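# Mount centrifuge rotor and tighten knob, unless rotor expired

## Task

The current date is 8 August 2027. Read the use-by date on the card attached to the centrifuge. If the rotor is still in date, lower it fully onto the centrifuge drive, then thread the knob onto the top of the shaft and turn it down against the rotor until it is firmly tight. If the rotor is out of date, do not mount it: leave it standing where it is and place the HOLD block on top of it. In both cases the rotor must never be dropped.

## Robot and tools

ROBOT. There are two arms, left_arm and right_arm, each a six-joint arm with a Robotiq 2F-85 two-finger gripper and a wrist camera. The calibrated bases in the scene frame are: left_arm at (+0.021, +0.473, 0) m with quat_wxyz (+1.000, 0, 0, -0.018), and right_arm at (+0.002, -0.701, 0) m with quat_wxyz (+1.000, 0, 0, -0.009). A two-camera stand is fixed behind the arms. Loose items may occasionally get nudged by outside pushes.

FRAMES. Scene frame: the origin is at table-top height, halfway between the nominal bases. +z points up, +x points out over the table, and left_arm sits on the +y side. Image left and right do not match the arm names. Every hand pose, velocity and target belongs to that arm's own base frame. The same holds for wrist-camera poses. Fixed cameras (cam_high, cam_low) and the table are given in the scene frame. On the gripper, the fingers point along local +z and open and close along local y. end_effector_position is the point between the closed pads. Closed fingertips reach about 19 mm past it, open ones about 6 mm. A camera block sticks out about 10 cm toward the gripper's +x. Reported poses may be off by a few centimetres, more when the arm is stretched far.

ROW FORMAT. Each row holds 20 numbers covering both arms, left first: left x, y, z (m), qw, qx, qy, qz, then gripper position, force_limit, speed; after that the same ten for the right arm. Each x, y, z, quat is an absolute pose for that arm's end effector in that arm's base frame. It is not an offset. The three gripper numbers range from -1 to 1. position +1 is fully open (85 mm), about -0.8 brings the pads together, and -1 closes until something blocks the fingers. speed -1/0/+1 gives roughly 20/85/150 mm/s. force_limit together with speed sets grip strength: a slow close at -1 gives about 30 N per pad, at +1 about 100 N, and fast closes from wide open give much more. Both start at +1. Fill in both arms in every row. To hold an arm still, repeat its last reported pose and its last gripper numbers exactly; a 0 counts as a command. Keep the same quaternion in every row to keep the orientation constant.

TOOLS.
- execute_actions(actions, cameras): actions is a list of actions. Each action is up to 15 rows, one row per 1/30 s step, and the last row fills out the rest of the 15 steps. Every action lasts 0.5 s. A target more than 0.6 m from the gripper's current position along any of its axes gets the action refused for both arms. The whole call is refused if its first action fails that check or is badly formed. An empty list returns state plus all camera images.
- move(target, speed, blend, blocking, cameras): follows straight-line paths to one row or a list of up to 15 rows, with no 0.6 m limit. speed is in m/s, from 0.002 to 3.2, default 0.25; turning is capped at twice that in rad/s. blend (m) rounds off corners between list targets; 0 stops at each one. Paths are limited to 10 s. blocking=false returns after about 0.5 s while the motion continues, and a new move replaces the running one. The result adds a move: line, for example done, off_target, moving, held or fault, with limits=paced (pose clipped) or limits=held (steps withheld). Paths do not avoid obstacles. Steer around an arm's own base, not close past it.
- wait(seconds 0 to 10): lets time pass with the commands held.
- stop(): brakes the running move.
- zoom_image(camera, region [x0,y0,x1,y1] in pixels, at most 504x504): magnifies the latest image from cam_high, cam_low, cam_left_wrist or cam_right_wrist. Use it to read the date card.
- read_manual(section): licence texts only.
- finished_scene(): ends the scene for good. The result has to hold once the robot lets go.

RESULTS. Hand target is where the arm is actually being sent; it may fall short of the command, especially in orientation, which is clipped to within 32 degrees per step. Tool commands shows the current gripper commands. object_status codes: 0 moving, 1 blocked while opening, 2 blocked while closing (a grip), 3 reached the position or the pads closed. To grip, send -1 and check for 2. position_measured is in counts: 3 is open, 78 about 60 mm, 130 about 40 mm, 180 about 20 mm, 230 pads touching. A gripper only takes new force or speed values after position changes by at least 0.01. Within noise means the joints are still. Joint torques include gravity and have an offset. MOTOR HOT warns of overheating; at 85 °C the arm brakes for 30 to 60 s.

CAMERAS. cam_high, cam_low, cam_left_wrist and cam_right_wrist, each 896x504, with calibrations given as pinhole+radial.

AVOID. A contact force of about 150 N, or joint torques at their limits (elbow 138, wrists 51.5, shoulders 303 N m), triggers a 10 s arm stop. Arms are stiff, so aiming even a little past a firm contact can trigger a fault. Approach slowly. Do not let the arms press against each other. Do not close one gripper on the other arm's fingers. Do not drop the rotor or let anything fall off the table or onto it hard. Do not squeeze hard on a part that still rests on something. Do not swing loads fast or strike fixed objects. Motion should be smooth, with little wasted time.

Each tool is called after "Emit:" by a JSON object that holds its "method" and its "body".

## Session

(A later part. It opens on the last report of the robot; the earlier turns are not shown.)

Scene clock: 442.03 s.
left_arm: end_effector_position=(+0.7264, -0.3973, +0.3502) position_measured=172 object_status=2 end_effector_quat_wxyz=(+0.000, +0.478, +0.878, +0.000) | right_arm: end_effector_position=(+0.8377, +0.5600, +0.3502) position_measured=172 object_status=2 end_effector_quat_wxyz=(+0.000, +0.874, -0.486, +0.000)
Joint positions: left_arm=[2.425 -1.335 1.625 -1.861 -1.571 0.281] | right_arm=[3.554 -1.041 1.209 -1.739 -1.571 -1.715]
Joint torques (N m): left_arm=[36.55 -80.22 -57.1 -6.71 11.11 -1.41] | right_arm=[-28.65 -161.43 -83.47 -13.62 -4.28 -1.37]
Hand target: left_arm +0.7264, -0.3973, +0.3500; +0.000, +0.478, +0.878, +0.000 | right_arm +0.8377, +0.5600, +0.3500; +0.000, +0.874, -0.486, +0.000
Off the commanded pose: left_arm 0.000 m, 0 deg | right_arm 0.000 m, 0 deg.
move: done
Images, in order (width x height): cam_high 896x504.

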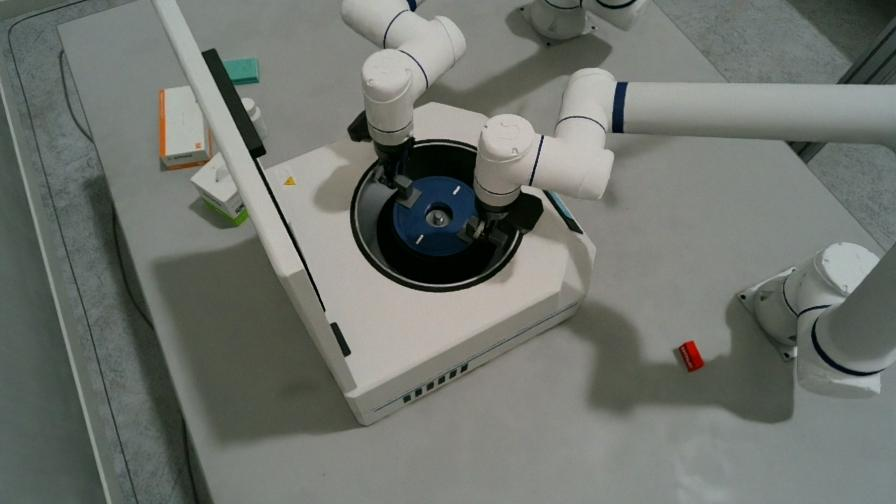

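Emit:
{"method": "move", "body": {"target": [[0.7264,-0.3973,0.340,0,0.4782,0.8782,0,-1,0.3,-1,0.8377,0.5600,0.340,0,0.8740,-0.4859,0,-1,0.3,-1]], "speed": 0.02, "cameras": ["cam_high"]}}

Emit:
{"method": "zoom_image", "body": {"camera": "cam_high", "region": [400, 150, 480, 240]}}

Scene clock: 446.43 s.
left_arm: end_effector_position=(+0.7265, -0.3974, +0.3407) position_measured=172 object_status=2 end_effector_quat_wxyz=(+0.000, +0.478, +0.878, +0.000) | right_arm: end_effector_position=(+0.8378, +0.5600, +0.3407) position_measured=172 object_status=2 end_effector_quat_wxyz=(+0.000, +0.874, -0.486, +0.000)
Joint positions: left_arm=[2.425 -1.331 1.637 -1.878 -1.571 0.281] | right_arm=[3.554 -1.038 1.222 -1.756 -1.571 -1.715]
Joint torques (N m): left_arm=[39.82 -7.64 0.35 -0.94 12.57 -1.33] | right_arm=[-10.35 -58.43 -21.24 -9.02 0.5 -1.3]
Hand target: left_arm +0.7264, -0.3973, +0.3400; +0.000, +0.478, +0.878, +0.000 | right_arm +0.8377, +0.5600, +0.3400; +0.000, +0.874, -0.486, +0.000
Off the commanded pose: left_arm 0.001 m, 0 deg | right_arm 0.001 m, 0 deg.
move: done
Images, in order (width x height): cam_high 896x504.

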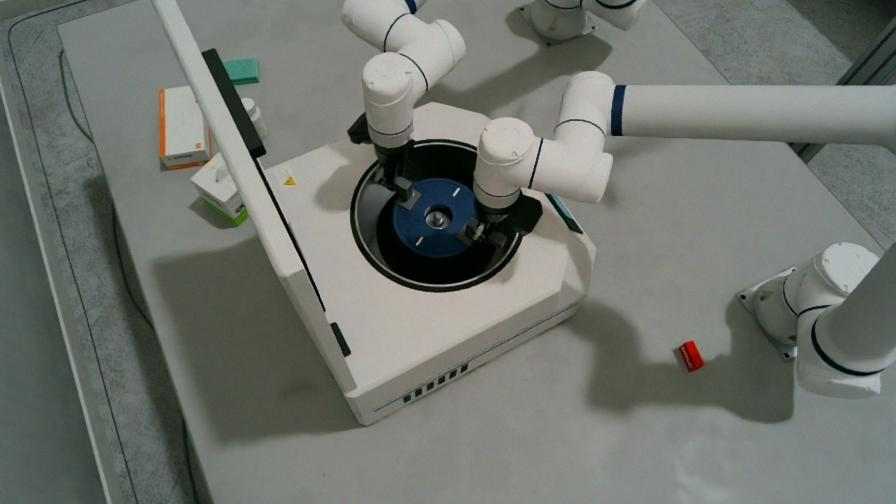

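Scaled by 5.600 from the camera's 896x504 image, which has a finer 1280x720 frame.

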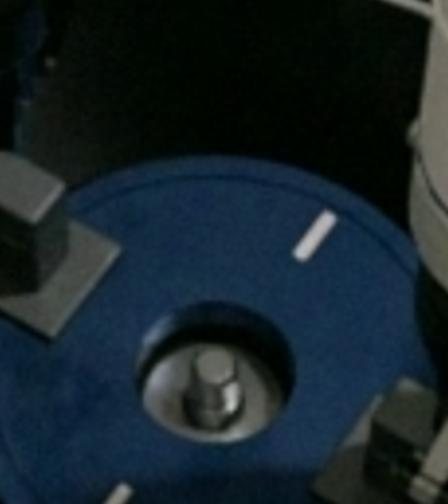

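Emit:
{"method": "zoom_image", "body": {"camera": "cam_high", "region": [388, 160, 488, 260]}}

Emit:
{"method": "zoom_image", "body": {"camera": "cam_high", "region": [420, 200, 456, 236]}}

Scaled by 5.040 from the camera's 896x504 image, which has a finer 1280x720 frame.

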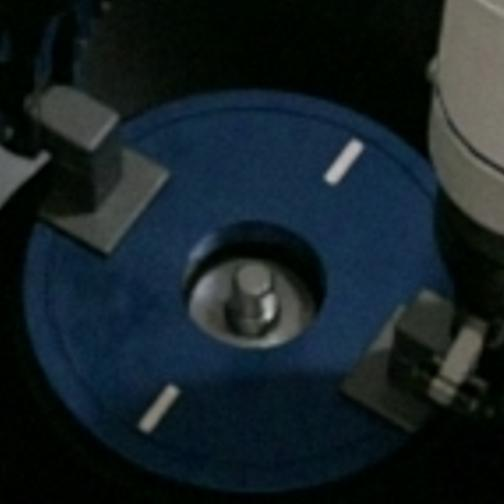

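Scaled by 14.000 from the camera's 896x504 image, which has a finer 1280x720 frame.

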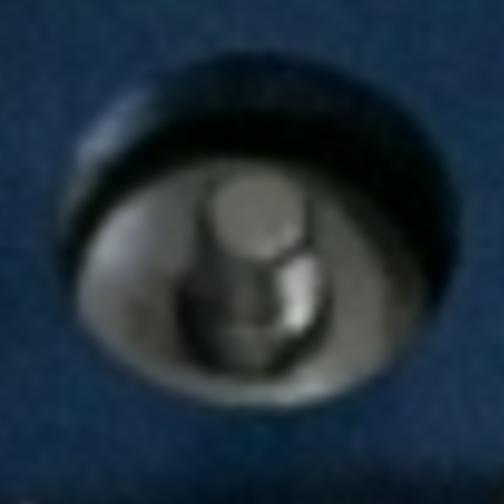

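Emit:
{"method": "move", "body": {"target": [[0.7264,-0.3973,0.3413,0,0.4782,0.8782,0,-1,0.3,-1,0.8377,0.5600,0.3413,0,0.8740,-0.4859,0,-1,0.3,-1]], "speed": 0.02, "cameras": ["cam_left_wrist","cam_right_wrist"]}}

Emit:
{"method": "zoom_image", "body": {"camera": "cam_right_wrist", "region": [280, 440, 400, 504]}}

Scene clock: 486.87 s.
left_arm: end_effector_position=(+0.7264, -0.3973, +0.3409) position_measured=172 object_status=2 end_effector_quat_wxyz=(+0.000, +0.478, +0.878, +0.000) | right_arm: end_effector_position=(+0.8377, +0.5600, +0.3410) position_measured=172 object_status=2 end_effector_quat_wxyz=(+0.000, +0.874, -0.486, +0.000)
Joint positions: left_arm=[2.425 -1.331 1.636 -1.876 -1.571 0.281] | right_arm=[3.554 -1.038 1.221 -1.754 -1.571 -1.715]
Joint torques (N m): left_arm=[35.93 -57.25 -29.7 12.13 16.37 -1.75] | right_arm=[30.41 -107.8 -47.19 0.85 4.21 -1.44]
Hand target: left_arm +0.7264, -0.3973, +0.3413; +0.000, +0.478, +0.878, +0.000 | right_arm +0.8377, +0.5600, +0.3413; +0.000, +0.874, -0.486, +0.000
Off the commanded pose: left_arm 0.000 m, 0 deg | right_arm 0.000 m, 0 deg.
move: done
camera_calibration:
cam_left_wrist: T_world_to_cam=[[0.84241, 0.538614, 0.015509, -0.396512], [0.502895, -0.796229, 0.336327, -0.775779], [0.193499, -0.275526, -0.941617, 0.205452], [0, 0, 0, 1]] pos_world=[0.684406, -0.347524, 0.460523]
cam_right_wrist: T_world_to_cam=[[-0.853812, -0.52042, -0.0129928, 1.02099], [-0.490949, 0.796659, 0.352568, -0.141075], [-0.173133, 0.307406, -0.935696, 0.422767], [0, 0, 0, 1]] pos_world=[0.875671, 0.513773, 0.458585]
Images, in order (width x height): cam_left_wrist 896x504, cam_right_wrist 896x504.

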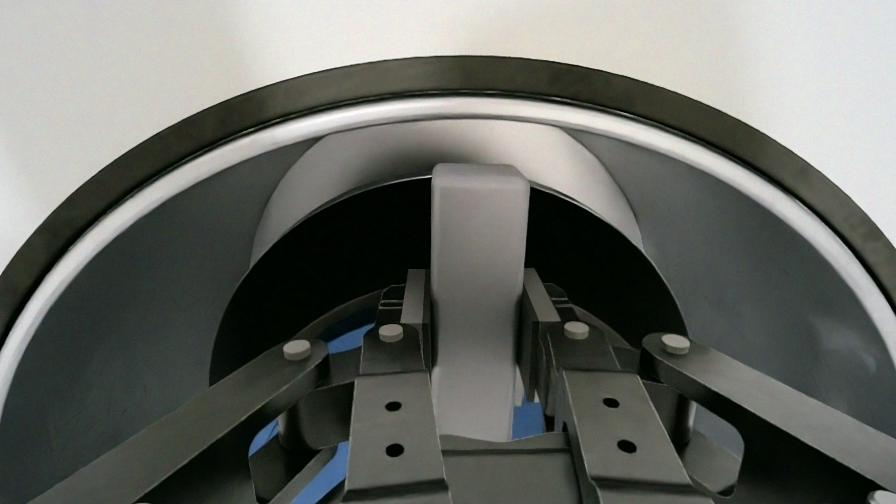

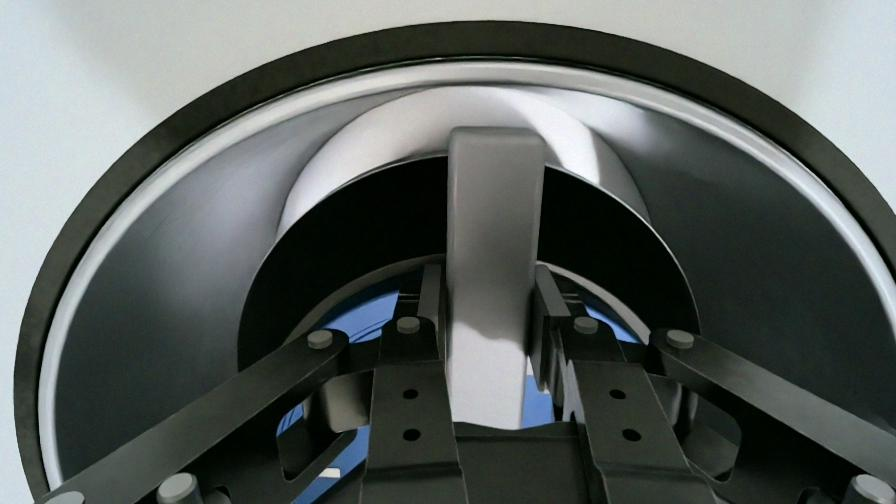

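Scaled by 4.200 from the camera's 896x504 image, which has a finer 1280x720 frame.

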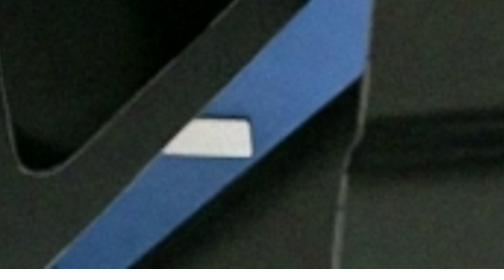

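Emit:
{"method": "move", "body": {"target": [[0.7251,-0.3981,0.3413,0,0.4725,0.8813,0,-1,0.3,-1,0.8391,0.5608,0.3413,0,0.8772,-0.4801,0,-1,0.3,-1]], "speed": 0.01}}

Scene clock: 536.73 s.
left_arm: end_effector_position=(+0.7251, -0.3981, +0.3413) position_measured=172 object_status=2 end_effector_quat_wxyz=(+0.000, +0.473, +0.881, +0.000) | right_arm: end_effector_position=(+0.8391, +0.5607, +0.3413) position_measured=172 object_status=2 end_effector_quat_wxyz=(+0.000, +0.877, -0.480, +0.000)
Joint positions: left_arm=[2.423 -1.332 1.637 -1.876 -1.571 0.266] | right_arm=[3.554 -1.035 1.216 -1.752 -1.571 -1.727]
Joint torques (N m): left_arm=[21.8 -74.88 -14.87 0.2 12.01 -3.59] | right_arm=[22.41 -84.05 -60.07 -0.56 -1.13 -4.19]
Hand target: left_arm +0.7251, -0.3981, +0.3413; +0.000, +0.473, +0.881, +0.000 | right_arm +0.8391, +0.5608, +0.3413; +0.000, +0.877, -0.480, +0.000
Off the commanded pose: left_arm 0.000 m, 0 deg | right_arm 0.000 m, 0 deg.
move: done

Emit:
{"method": "move", "body": {"target": [[0.7238,-0.3990,0.3411,0,0.4667,0.8844,0,-1,0.3,-1,0.8404,0.5616,0.3411,0,0.8803,-0.4744,0,-1,0.3,-1]], "speed": 0.01}}

Scene clock: 539.50 s.
left_arm: end_effector_position=(+0.7238, -0.3990, +0.3411) position_measured=172 object_status=2 end_effector_quat_wxyz=(+0.000, +0.467, +0.884, +0.000) | right_arm: end_effector_position=(+0.8404, +0.5616, +0.3411) position_measured=172 object_status=2 end_effector_quat_wxyz=(+0.000, +0.880, -0.474, +0.000)
Joint positions: left_arm=[2.421 -1.333 1.639 -1.877 -1.571 0.251] | right_arm=[3.554 -1.033 1.213 -1.751 -1.571 -1.74]
Joint torques (N m): left_arm=[20.72 -62.17 -9.42 -1.43 12.8 -3.96] | right_arm=[27.22 -72.16 -53.84 -0.72 -1.15 -3.92]
Hand target: left_arm +0.7238, -0.3990, +0.3411; +0.000, +0.467, +0.884, +0.000 | right_arm +0.8404, +0.5616, +0.3411; +0.000, +0.880, -0.474, +0.000
Off the commanded pose: left_arm 0.000 m, 0 deg | right_arm 0.000 m, 0 deg.
move: done

Emit:
{"method": "move", "body": {"target": [[0.7264,-0.3973,0.3408,0,0.4782,0.8782,0,-1,0.3,-1,0.8377,0.5600,0.3408,0,0.8740,-0.4859,0,-1,0.3,-1],[0.7277,-0.3965,0.3408,0,0.4840,0.8751,0,-1,0.3,-1,0.8364,0.5592,0.3408,0,0.8708,-0.4916,0,-1,0.3,-1]], "speed": 0.01, "blend": [0.001,0]}}

Scene clock: 546.07 s.
left_arm: end_effector_position=(+0.7277, -0.3965, +0.3408) position_measured=172 object_status=2 end_effector_quat_wxyz=(+0.000, +0.484, +0.875, +0.000) | right_arm: end_effector_position=(+0.8364, +0.5592, +0.3408) position_measured=172 object_status=2 end_effector_quat_wxyz=(+0.000, +0.871, -0.492, +0.000)
Joint positions: left_arm=[2.427 -1.33 1.635 -1.876 -1.571 0.295] | right_arm=[3.554 -1.04 1.225 -1.756 -1.571 -1.702]
Joint torques (N m): left_arm=[55.04 -12.23 -27 13.04 15.17 0.49] | right_arm=[-9.5 -102.45 -24.23 -7.79 4.77 1.77]
Hand target: left_arm +0.7277, -0.3965, +0.3408; +0.000, +0.484, +0.875, +0.000 | right_arm +0.8364, +0.5592, +0.3408; +0.000, +0.871, -0.492, +0.000
Off the commanded pose: left_arm 0.000 m, 0 deg | right_arm 0.000 m, 0 deg.
move: done

Emit:
{"method": "move", "body": {"target": [[0.7291,-0.3957,0.3405,0,0.4897,0.8719,0,-1,0.3,-1,0.8350,0.5585,0.3405,0,0.8676,-0.4973,0,-1,0.3,-1]], "speed": 0.01}}

Scene clock: 551.93 s.
left_arm: end_effector_position=(+0.7291, -0.3957, +0.3405) position_measured=172 object_status=2 end_effector_quat_wxyz=(+0.000, +0.490, +0.872, +0.000) | right_arm: end_effector_position=(+0.8350, +0.5585, +0.3405) position_measured=172 object_status=2 end_effector_quat_wxyz=(+0.000, +0.868, -0.497, +0.000)
Joint positions: left_arm=[2.429 -1.328 1.634 -1.876 -1.571 0.31] | right_arm=[3.553 -1.043 1.23 -1.758 -1.571 -1.689]
Joint torques (N m): left_arm=[53.54 -1.33 -19.42 1.44 13.78 0.98] | right_arm=[-3.08 -90.22 -16.23 -7.17 2.45 2.04]
Hand target: left_arm +0.7291, -0.3957, +0.3405; +0.000, +0.490, +0.872, +0.000 | right_arm +0.8350, +0.5585, +0.3405; +0.000, +0.868, -0.497, +0.000
Off the commanded pose: left_arm 0.000 m, 0 deg | right_arm 0.000 m, 0 deg.
move: done

Emit:
{"method": "move", "body": {"target": [[0.7264,-0.3973,0.3413,0,0.4782,0.8782,0,-1,0.3,-1,0.8377,0.5600,0.3413,0,0.8740,-0.4859,0,-1,0.3,-1],[0.7264,-0.3973,0.3413,0,0.4782,0.8782,0,1,0.3,0,0.8377,0.5600,0.3413,0,0.8740,-0.4859,0,1,0.3,0],[0.7264,-0.3973,0.45,0,0.4782,0.8782,0,1,0.3,0,0.8377,0.5600,0.45,0,0.8740,-0.4859,0,1,0.3,0]], "speed": [0.02,0.05,0.25], "cameras": ["all"]}}

Emit:
{"method": "zoom_image", "body": {"camera": "cam_left_wrist", "region": [370, 300, 550, 440]}}

Emit:
{"method": "zoom_image", "body": {"camera": "cam_right_wrist", "region": [370, 280, 550, 420]}}

Scene clock: 601.83 s.
left_arm: end_effector_position=(+0.7264, -0.3973, +0.4499) position_measured=3 object_status=3 end_effector_quat_wxyz=(+0.000, +0.478, +0.878, +0.000) | right_arm: end_effector_position=(+0.8377, +0.5600, +0.4499) position_measured=3 object_status=3 end_effector_quat_wxyz=(+0.000, +0.874, -0.486, +0.000)
Joint positions: left_arm=[2.425 -1.368 1.487 -1.69 -1.571 0.281] | right_arm=[3.554 -1.056 1.057 -1.572 -1.571 -1.715]
Joint torques (N m): left_arm=[-4.88 -84.15 -75.51 -1.65 0.02 0.34] | right_arm=[-13.91 -124.04 -86.01 -2.15 -2.15 -0.33]
Hand target: left_arm +0.7264, -0.3973, +0.4500; +0.000, +0.478, +0.878, +0.000 | right_arm +0.8377, +0.5600, +0.4500; +0.000, +0.874, -0.486, +0.000
Off the commanded pose: left_arm 0.000 m, 0 deg | right_arm 0.000 m, 0 deg.
move: done
camera_calibration:
cam_left_wrist: T_world_to_cam=[[0.842388, 0.538643, 0.0156854, -0.398275], [0.502776, -0.796103, 0.336804, -0.812549], [0.193905, -0.275834, -0.941444, 0.307511], [0, 0, 0, 1]] pos_world=[0.684404, -0.347522, 0.569421]
cam_right_wrist: T_world_to_cam=[[-0.85383, -0.52038, -0.0133619, 1.02261], [-0.491017, 0.796598, 0.352611, -0.179402], [-0.172847, 0.30763, -0.935675, 0.524286], [0, 0, 0, 1]] pos_world=[0.875671, 0.513772, 0.567485]

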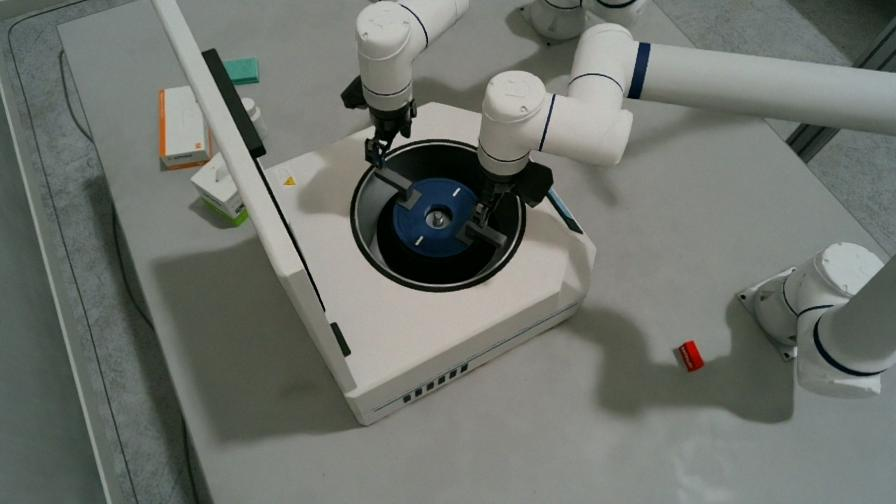

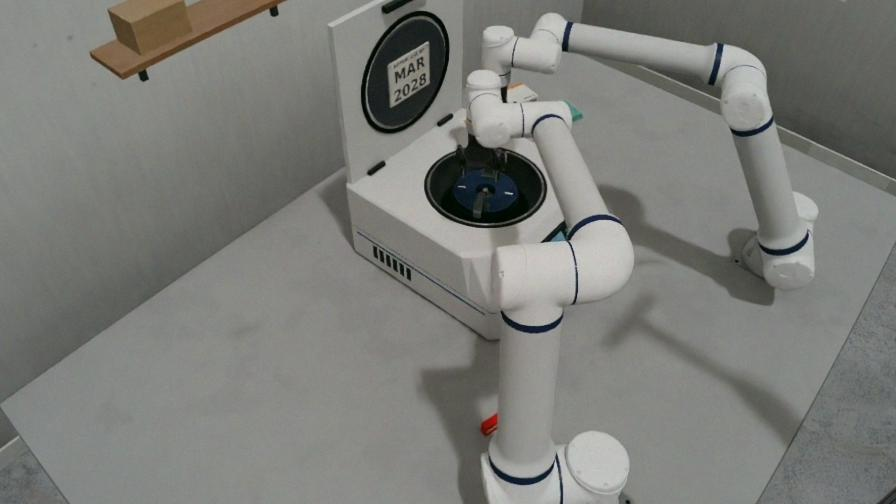

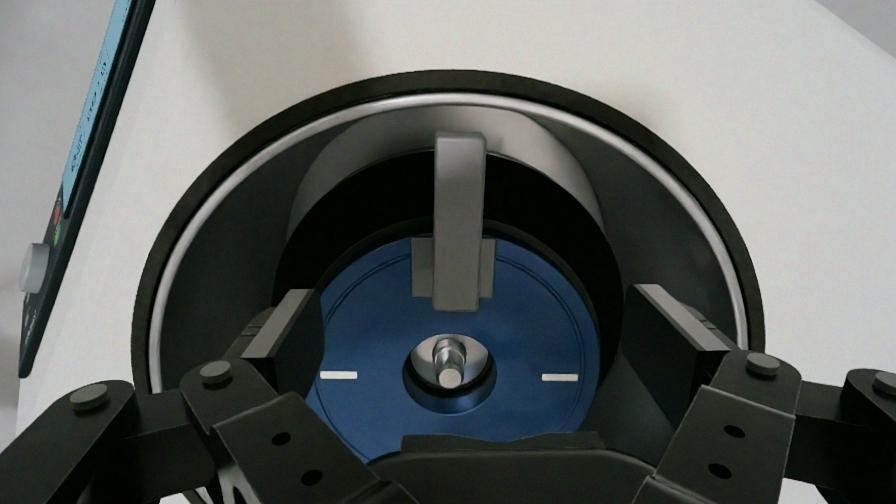

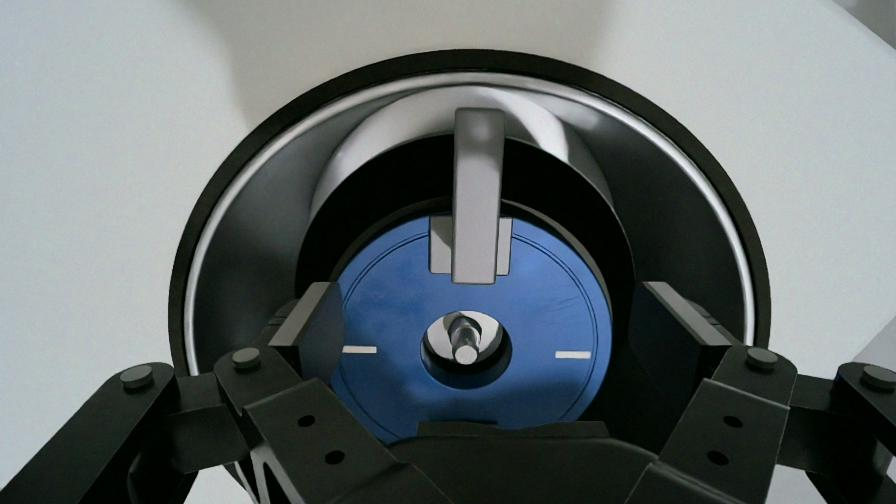

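Scaled by 2.800 from the camera's 896x504 image, which has a finer 1280x720 frame.

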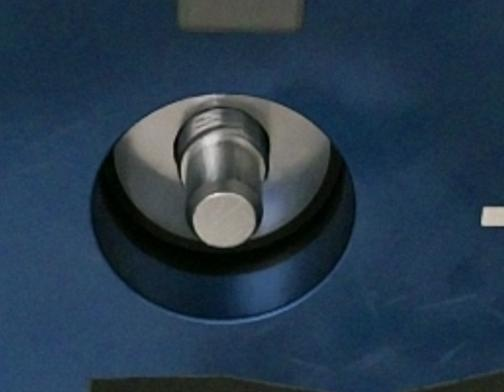

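Scaled by 2.800 from the camera's 896x504 image, which has a finer 1280x720 frame.

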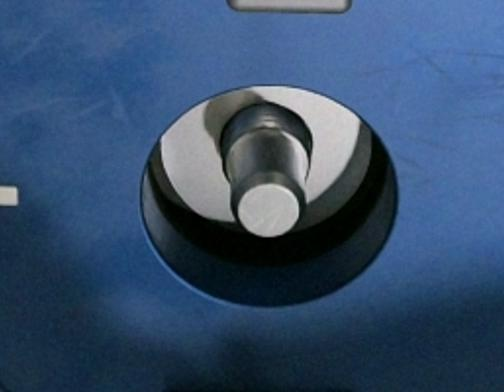

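Emit:
{"method": "move", "body": {"target": [[0.6316,-0.2434,0.5,0,0.4782,0.8782,0,1,0.3,0,0.672,0.3432,0.42,0,0.7135,-0.7007,0,1,0.3,0],[0.6316,-0.2434,0.5,0,0.4782,0.8782,0,1,0.3,0,0.6308,0.2571,0.18,0,0.7135,-0.7007,0,1,0.3,0]], "speed": 0.5, "blend": [0.05,0], "cameras": ["cam_right_wrist","cam_left_wrist"]}}

Emit:
{"method": "zoom_image", "body": {"camera": "cam_right_wrist", "region": [400, 180, 580, 360]}}

Scene clock: 618.80 s.
left_arm: end_effector_position=(+0.6316, -0.2434, +0.5000) position_measured=3 object_status=3 end_effector_quat_wxyz=(+0.000, +0.478, +0.878, +0.000) | right_arm: end_effector_position=(+0.6308, +0.2571, +0.1801) position_measured=3 object_status=3 end_effector_quat_wxyz=(+0.000, +0.713, -0.701, +0.000)
Joint positions: left_arm=[2.508 -1.628 1.679 -1.622 -1.571 0.364] | right_arm=[3.265 -1.433 2.081 -2.218 -1.571 -1.465]
Joint torques (N m): left_arm=[23.31 -59.56 -45.98 -1.75 1.76 1.86] | right_arm=[-21.48 -58.77 -49.9 -11.5 2.83 -3.08]
Hand target: left_arm +0.6316, -0.2434, +0.5000; +0.000, +0.478, +0.878, +0.000 | right_arm +0.6308, +0.2571, +0.1800; +0.000, +0.713, -0.701, +0.000
Off the commanded pose: left_arm 0.000 m, 0 deg | right_arm 0.000 m, 0 deg.
move: done
camera_calibration:
cam_left_wrist: T_world_to_cam=[[0.842415, 0.538605, 0.0155552, -0.402043], [0.502771, -0.796094, 0.336832, -0.659252], [0.193803, -0.275932, -0.941436, 0.415546], [0, 0, 0, 1]] pos_world=[0.589605, -0.193622, 0.619521]
cam_right_wrist: T_world_to_cam=[[-0.999866, -0.00950638, -0.0133311, 0.645483], [-0.0135956, 0.93574, 0.352427, -0.281471], [0.00912411, 0.352561, -0.935744, 0.20292], [0, 0, 0, 1]] pos_world=[0.639718, 0.197978, 0.297684]
Images, in order (width x height): cam_left_wrist 896x504, cam_right_wrist 896x504.

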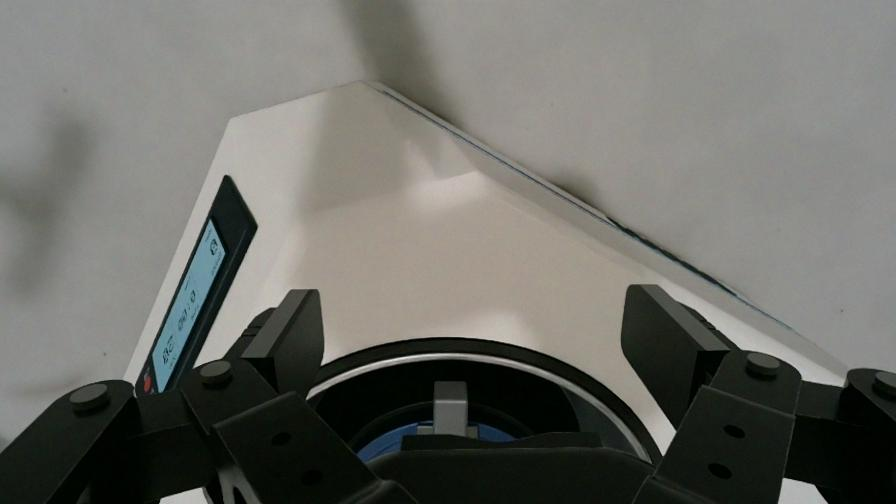

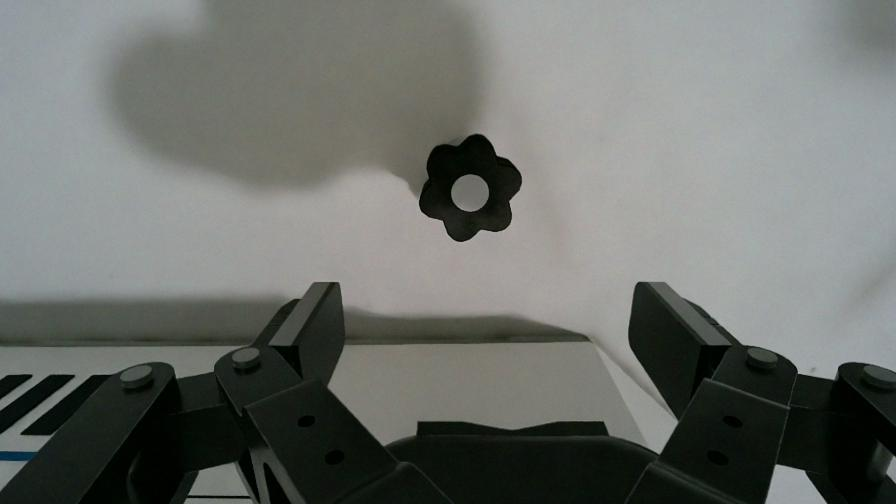

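Scaled by 2.800 from the camera's 896x504 image, which has a finer 1280x720 frame.

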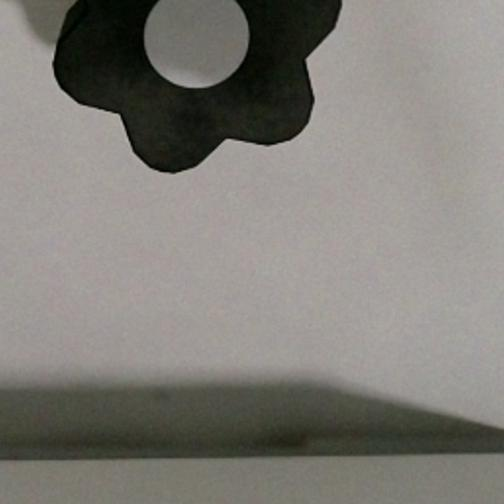

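Emit:
{"method": "zoom_image", "body": {"camera": "cam_right_wrist", "region": [400, 110, 540, 260]}}

Emit:
{"method": "zoom_image", "body": {"camera": "cam_low", "region": [570, 170, 630, 230]}}

Scaled by 3.360 from the camera's 896x504 image, which has a finer 1280x720 frame.

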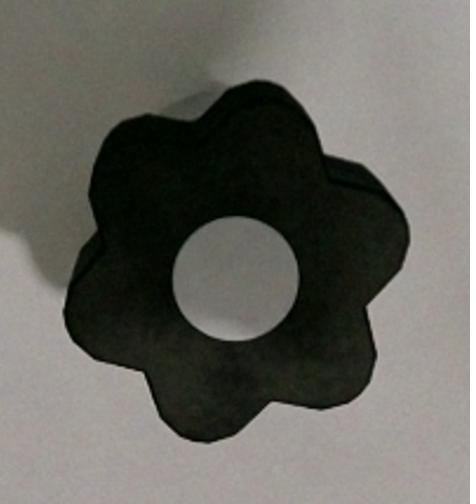

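This scene's latest camera images include none from cam_low. They are from: cam_left_wrist, cam_right_wrist. cam_low's image comes with the result of a call that names it in "cameras".

Emit:
{"method": "move", "body": {"target": [[0.6316,-0.2434,0.5,0,0.4782,0.8782,0,1,0.3,0,0.633,0.257,0.25,0,0.99905,0.0436,0,1,0.3,0],[0.6316,-0.2434,0.5,0,0.4782,0.8782,0,1,0.3,0,0.633,0.257,0.25,0,0.6428,0.7660,0,1,0.3,0],[0.6316,-0.2434,0.5,0,0.4782,0.8782,0,1,0.3,0,0.633,0.257,0.11,0,0.3211,0.9470,0,1,0.3,0]], "speed": [0.8,0.8,0.5], "blend": [0.03,0.03,0], "cameras": ["cam_right_wrist","cam_low"]}}

Emit:
{"method": "zoom_image", "body": {"camera": "cam_right_wrist", "region": [380, 160, 580, 360]}}

Emit:
{"method": "zoom_image", "body": {"camera": "cam_low", "region": [560, 160, 640, 230]}}

Scene clock: 671.87 s.
left_arm: end_effector_position=(+0.6316, -0.2434, +0.5000) position_measured=3 object_status=3 end_effector_quat_wxyz=(+0.000, +0.478, +0.878, +0.000) | right_arm: end_effector_position=(+0.6330, +0.2570, +0.1101) position_measured=3 object_status=3 end_effector_quat_wxyz=(+0.000, +0.321, +0.947, +0.000)
Joint positions: left_arm=[2.508 -1.628 1.679 -1.622 -1.571 0.364] | right_arm=[3.264 -1.343 2.13 -2.358 -1.571 -5.506]
Joint torques (N m): left_arm=[21.51 -64.26 -45.74 -1.44 -0.2 2.09] | right_arm=[-19.92 -67.09 -42.36 -10.53 2.91 -2.95]
Hand target: left_arm +0.6316, -0.2434, +0.5000; +0.000, +0.478, +0.878, +0.000 | right_arm +0.6330, +0.2570, +0.1100; +0.000, +0.321, +0.947, +0.000
Off the commanded pose: left_arm 0.000 m, 0 deg | right_arm 0.000 m, 0 deg.
move: done
camera_calibration:
cam_right_wrist: T_world_to_cam=[[0.615169, 0.788282, -0.0133478, -0.580666], [0.740656, -0.572034, 0.352429, -0.34657], [0.270178, -0.22669, -0.935743, 0.121073], [0, 0, 0, 1]] pos_world=[0.581185, 0.286924, 0.227684]
Images, in order (width x height): cam_low 896x504, cam_right_wrist 896x504.

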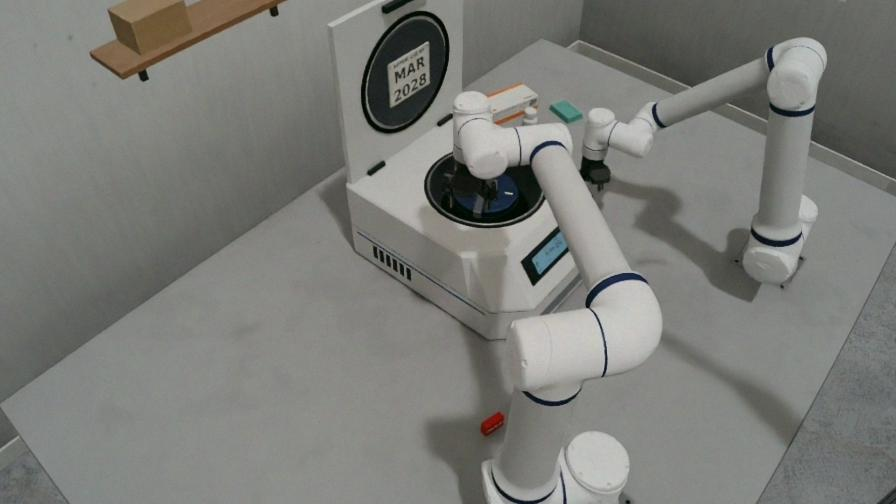

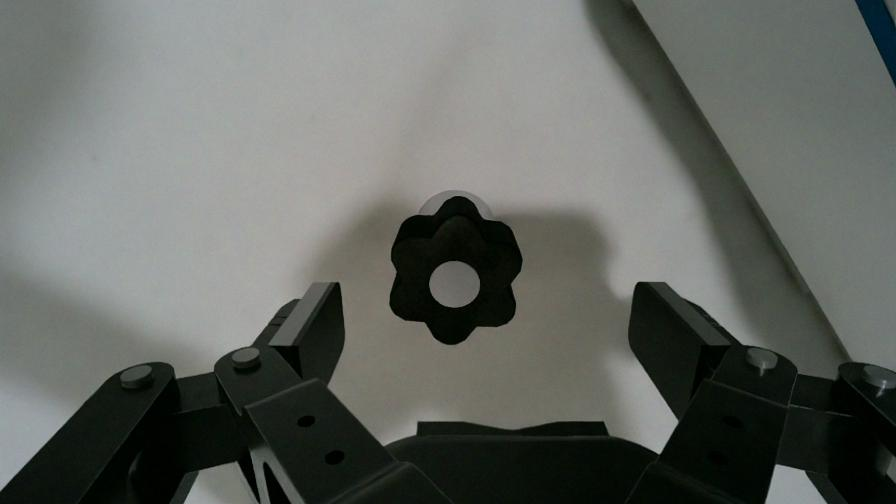

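Scaled by 2.520 from the camera's 896x504 image, which has a finer 1280x720 frame.

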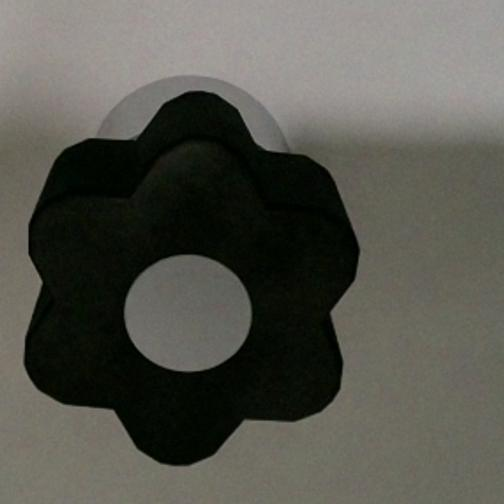

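Scaled by 6.300 from the camera's 896x504 image, which has a finer 1280x720 frame.

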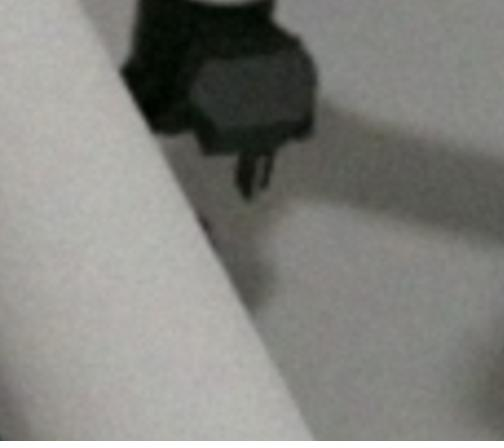

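Emit:
{"method": "move", "body": {"target": [[0.6316,-0.2434,0.5,0,0.4782,0.8782,0,1,0.3,0,0.6418,0.2398,0.11,0,0.3211,0.9470,0,1,0.3,0]], "speed": 0.2, "cameras": ["cam_right_wrist"]}}

Emit:
{"method": "zoom_image", "body": {"camera": "cam_right_wrist", "region": [380, 160, 580, 360]}}

Scene clock: 713.17 s.
left_arm: end_effector_position=(+0.6316, -0.2434, +0.5000) position_measured=3 object_status=3 end_effector_quat_wxyz=(+0.000, +0.478, +0.878, +0.000) | right_arm: end_effector_position=(+0.6417, +0.2399, +0.1100) position_measured=3 object_status=3 end_effector_quat_wxyz=(+0.000, +0.321, +0.947, +0.000)
Joint positions: left_arm=[2.508 -1.628 1.679 -1.622 -1.571 0.364] | right_arm=[3.237 -1.341 2.127 -2.357 -1.571 -5.534]
Joint torques (N m): left_arm=[21.59 -63.32 -47.12 -1.46 -1.07 2.1] | right_arm=[-21.46 -66.89 -64.11 -2.29 1.18 -3.09]
Hand target: left_arm +0.6316, -0.2434, +0.5000; +0.000, +0.478, +0.878, +0.000 | right_arm +0.6418, +0.2398, +0.1100; +0.000, +0.321, +0.947, +0.000
Off the commanded pose: left_arm 0.000 m, 0 deg | right_arm 0.000 m, 0 deg.
move: done
camera_calibration:
cam_right_wrist: T_world_to_cam=[[0.614924, 0.788474, -0.0133119, -0.572454], [0.740823, -0.571811, 0.352441, -0.362957], [0.270278, -0.226586, -0.93574, 0.114758], [0, 0, 0, 1]] pos_world=[0.589886, 0.269825, 0.227684]
Images, in order (width x height): cam_right_wrist 896x504.

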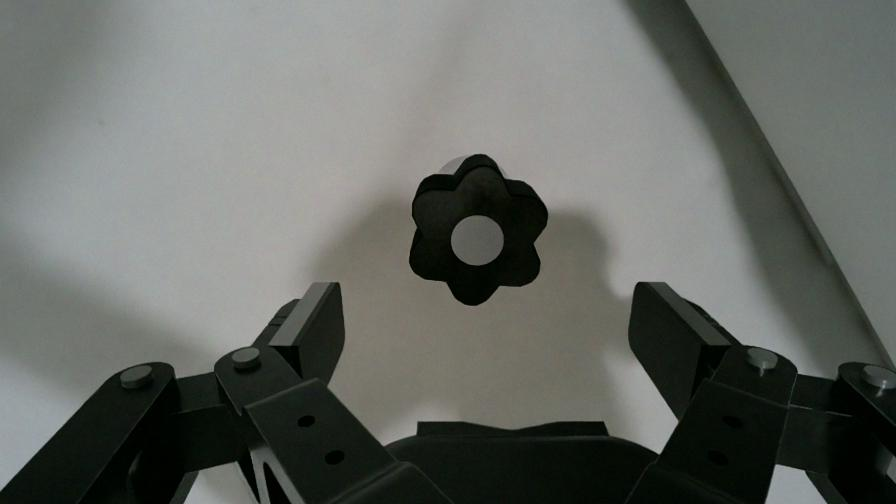

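Scaled by 2.520 from the camera's 896x504 image, which has a finer 1280x720 frame.

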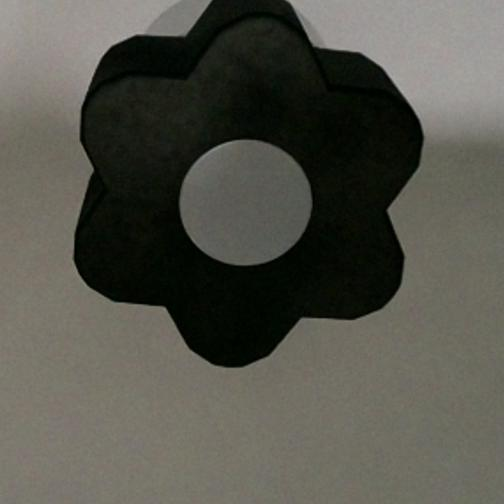

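Emit:
{"method": "move", "body": {"target": [[0.6316,-0.2434,0.5,0,0.4782,0.8782,0,1,0.3,0,0.6332,0.2461,0.087,0,0.3371,0.9415,0,1,0.3,0]], "speed": 0.15, "cameras": ["cam_right_wrist"]}}

Emit:
{"method": "zoom_image", "body": {"camera": "cam_right_wrist", "region": [330, 180, 640, 430]}}

Scene clock: 747.73 s.
left_arm: end_effector_position=(+0.6316, -0.2434, +0.5000) position_measured=3 object_status=3 end_effector_quat_wxyz=(+0.000, +0.478, +0.878, +0.000) | right_arm: end_effector_position=(+0.6332, +0.2461, +0.0871) position_measured=3 object_status=3 end_effector_quat_wxyz=(+0.000, +0.337, +0.941, +0.000)
Joint positions: left_arm=[2.508 -1.628 1.679 -1.622 -1.571 0.364] | right_arm=[3.248 -1.317 2.152 -2.406 -1.571 -5.489]
Joint torques (N m): left_arm=[22.32 -63.99 -46.24 -1.45 -1.41 1.76] | right_arm=[21.79 -66.65 -41.75 -11.26 2.06 2.43]
Hand target: left_arm +0.6316, -0.2434, +0.5000; +0.000, +0.478, +0.878, +0.000 | right_arm +0.6332, +0.2461, +0.0870; +0.000, +0.337, +0.941, +0.000
Off the commanded pose: left_arm 0.000 m, 0 deg | right_arm 0.000 m, 0 deg.
move: done
camera_calibration:
cam_right_wrist: T_world_to_cam=[[0.641194, 0.767263, -0.013306, -0.58382], [0.721084, -0.596489, 0.352475, -0.326523], [0.262504, -0.2356, -0.935727, 0.104156], [0, 0, 0, 1]] pos_world=[0.582451, 0.277715, 0.204784]
Images, in order (width x height): cam_right_wrist 896x504.

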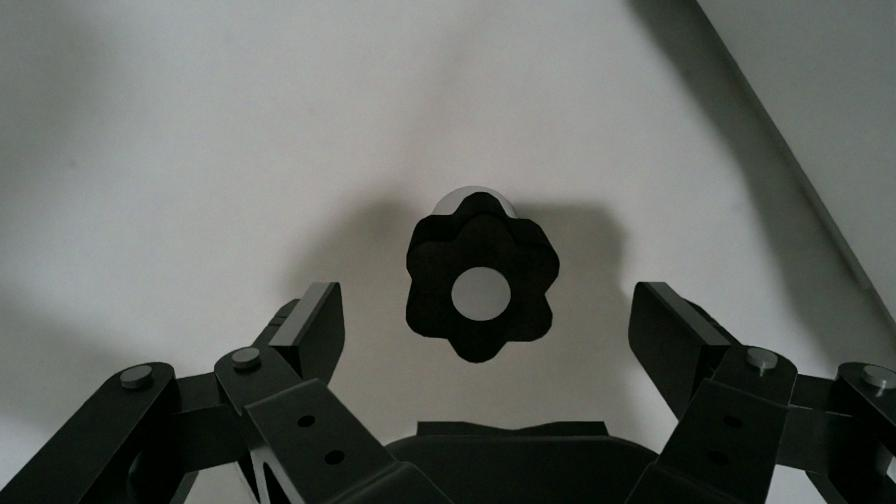

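Scaled by 1.626 from the camera's 896x504 image, which has a finer 1280x720 frame.

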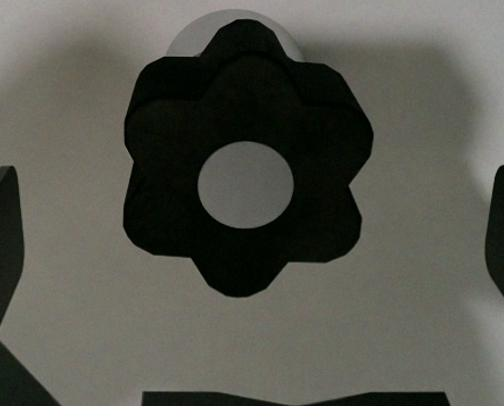

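Emit:
{"method": "move", "body": {"target": [[0.6316,-0.2434,0.5,0,0.4782,0.8782,0,1,0.3,0,0.6309,0.2472,0.055,0,0.3371,0.9415,0,1,0.3,0],[0.6316,-0.2434,0.5,0,0.4782,0.8782,0,1,0.3,0,0.6309,0.2472,0.055,0,0.3371,0.9415,0,-1,-0.6,-1]], "speed": 0.12, "cameras": ["cam_right_wrist"]}}

Emit:
{"method": "zoom_image", "body": {"camera": "cam_right_wrist", "region": [330, 210, 640, 460]}}

Scene clock: 756.57 s.
left_arm: end_effector_position=(+0.6316, -0.2434, +0.5000) position_measured=3 object_status=3 end_effector_quat_wxyz=(+0.000, +0.478, +0.878, +0.000) | right_arm: end_effector_position=(+0.6309, +0.2472, +0.0550) position_measured=107 object_status=0 end_effector_quat_wxyz=(+0.000, +0.337, +0.941, +0.000)
Joint positions: left_arm=[2.508 -1.628 1.679 -1.622 -1.571 0.364] | right_arm=[3.25 -1.271 2.172 -2.472 -1.571 -5.487]
Joint torques (N m): left_arm=[21.49 -62.52 -47.13 -1.68 -1.31 1.84] | right_arm=[22.46 -70.81 -37.64 -8.01 -1.64 2.65]
Hand target: left_arm +0.6316, -0.2434, +0.5000; +0.000, +0.478, +0.878, +0.000 | right_arm +0.6309, +0.2472, +0.0550; +0.000, +0.337, +0.941, +0.000
Off the commanded pose: left_arm 0.000 m, 0 deg | right_arm 0.000 m, 0 deg.
move: done
camera_calibration:
cam_right_wrist: T_world_to_cam=[[0.641297, 0.767178, -0.0132573, -0.58366], [0.720992, -0.596599, 0.352477, -0.312811], [0.262504, -0.235601, -0.935726, 0.0749827], [0, 0, 0, 1]] pos_world=[0.580151, 0.278814, 0.172684]
Images, in order (width x height): cam_right_wrist 896x504.

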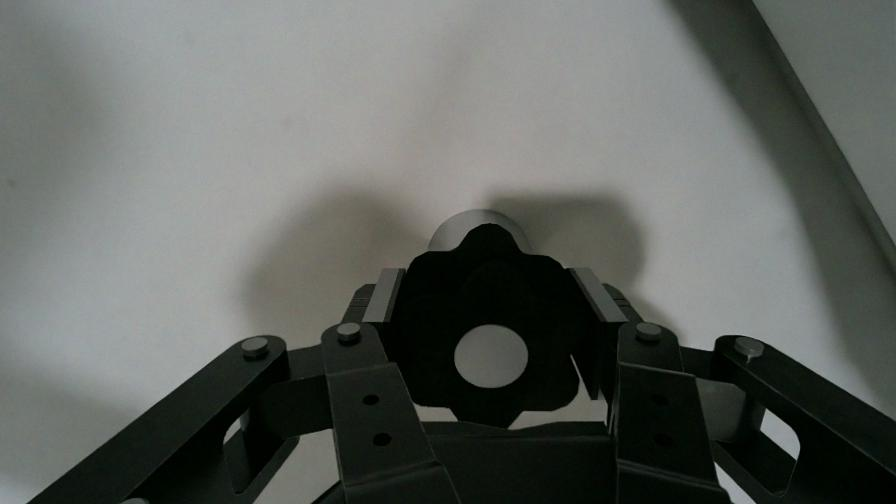

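Scaled by 1.626 from the camera's 896x504 image, which has a finer 1280x720 frame.

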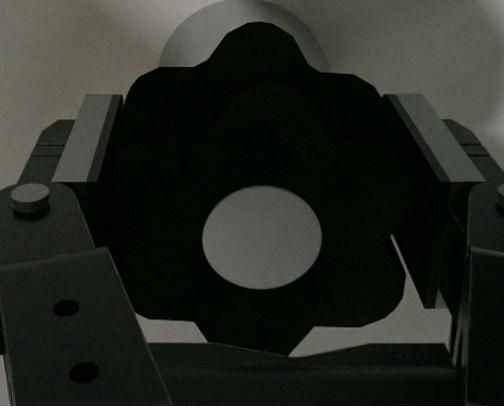

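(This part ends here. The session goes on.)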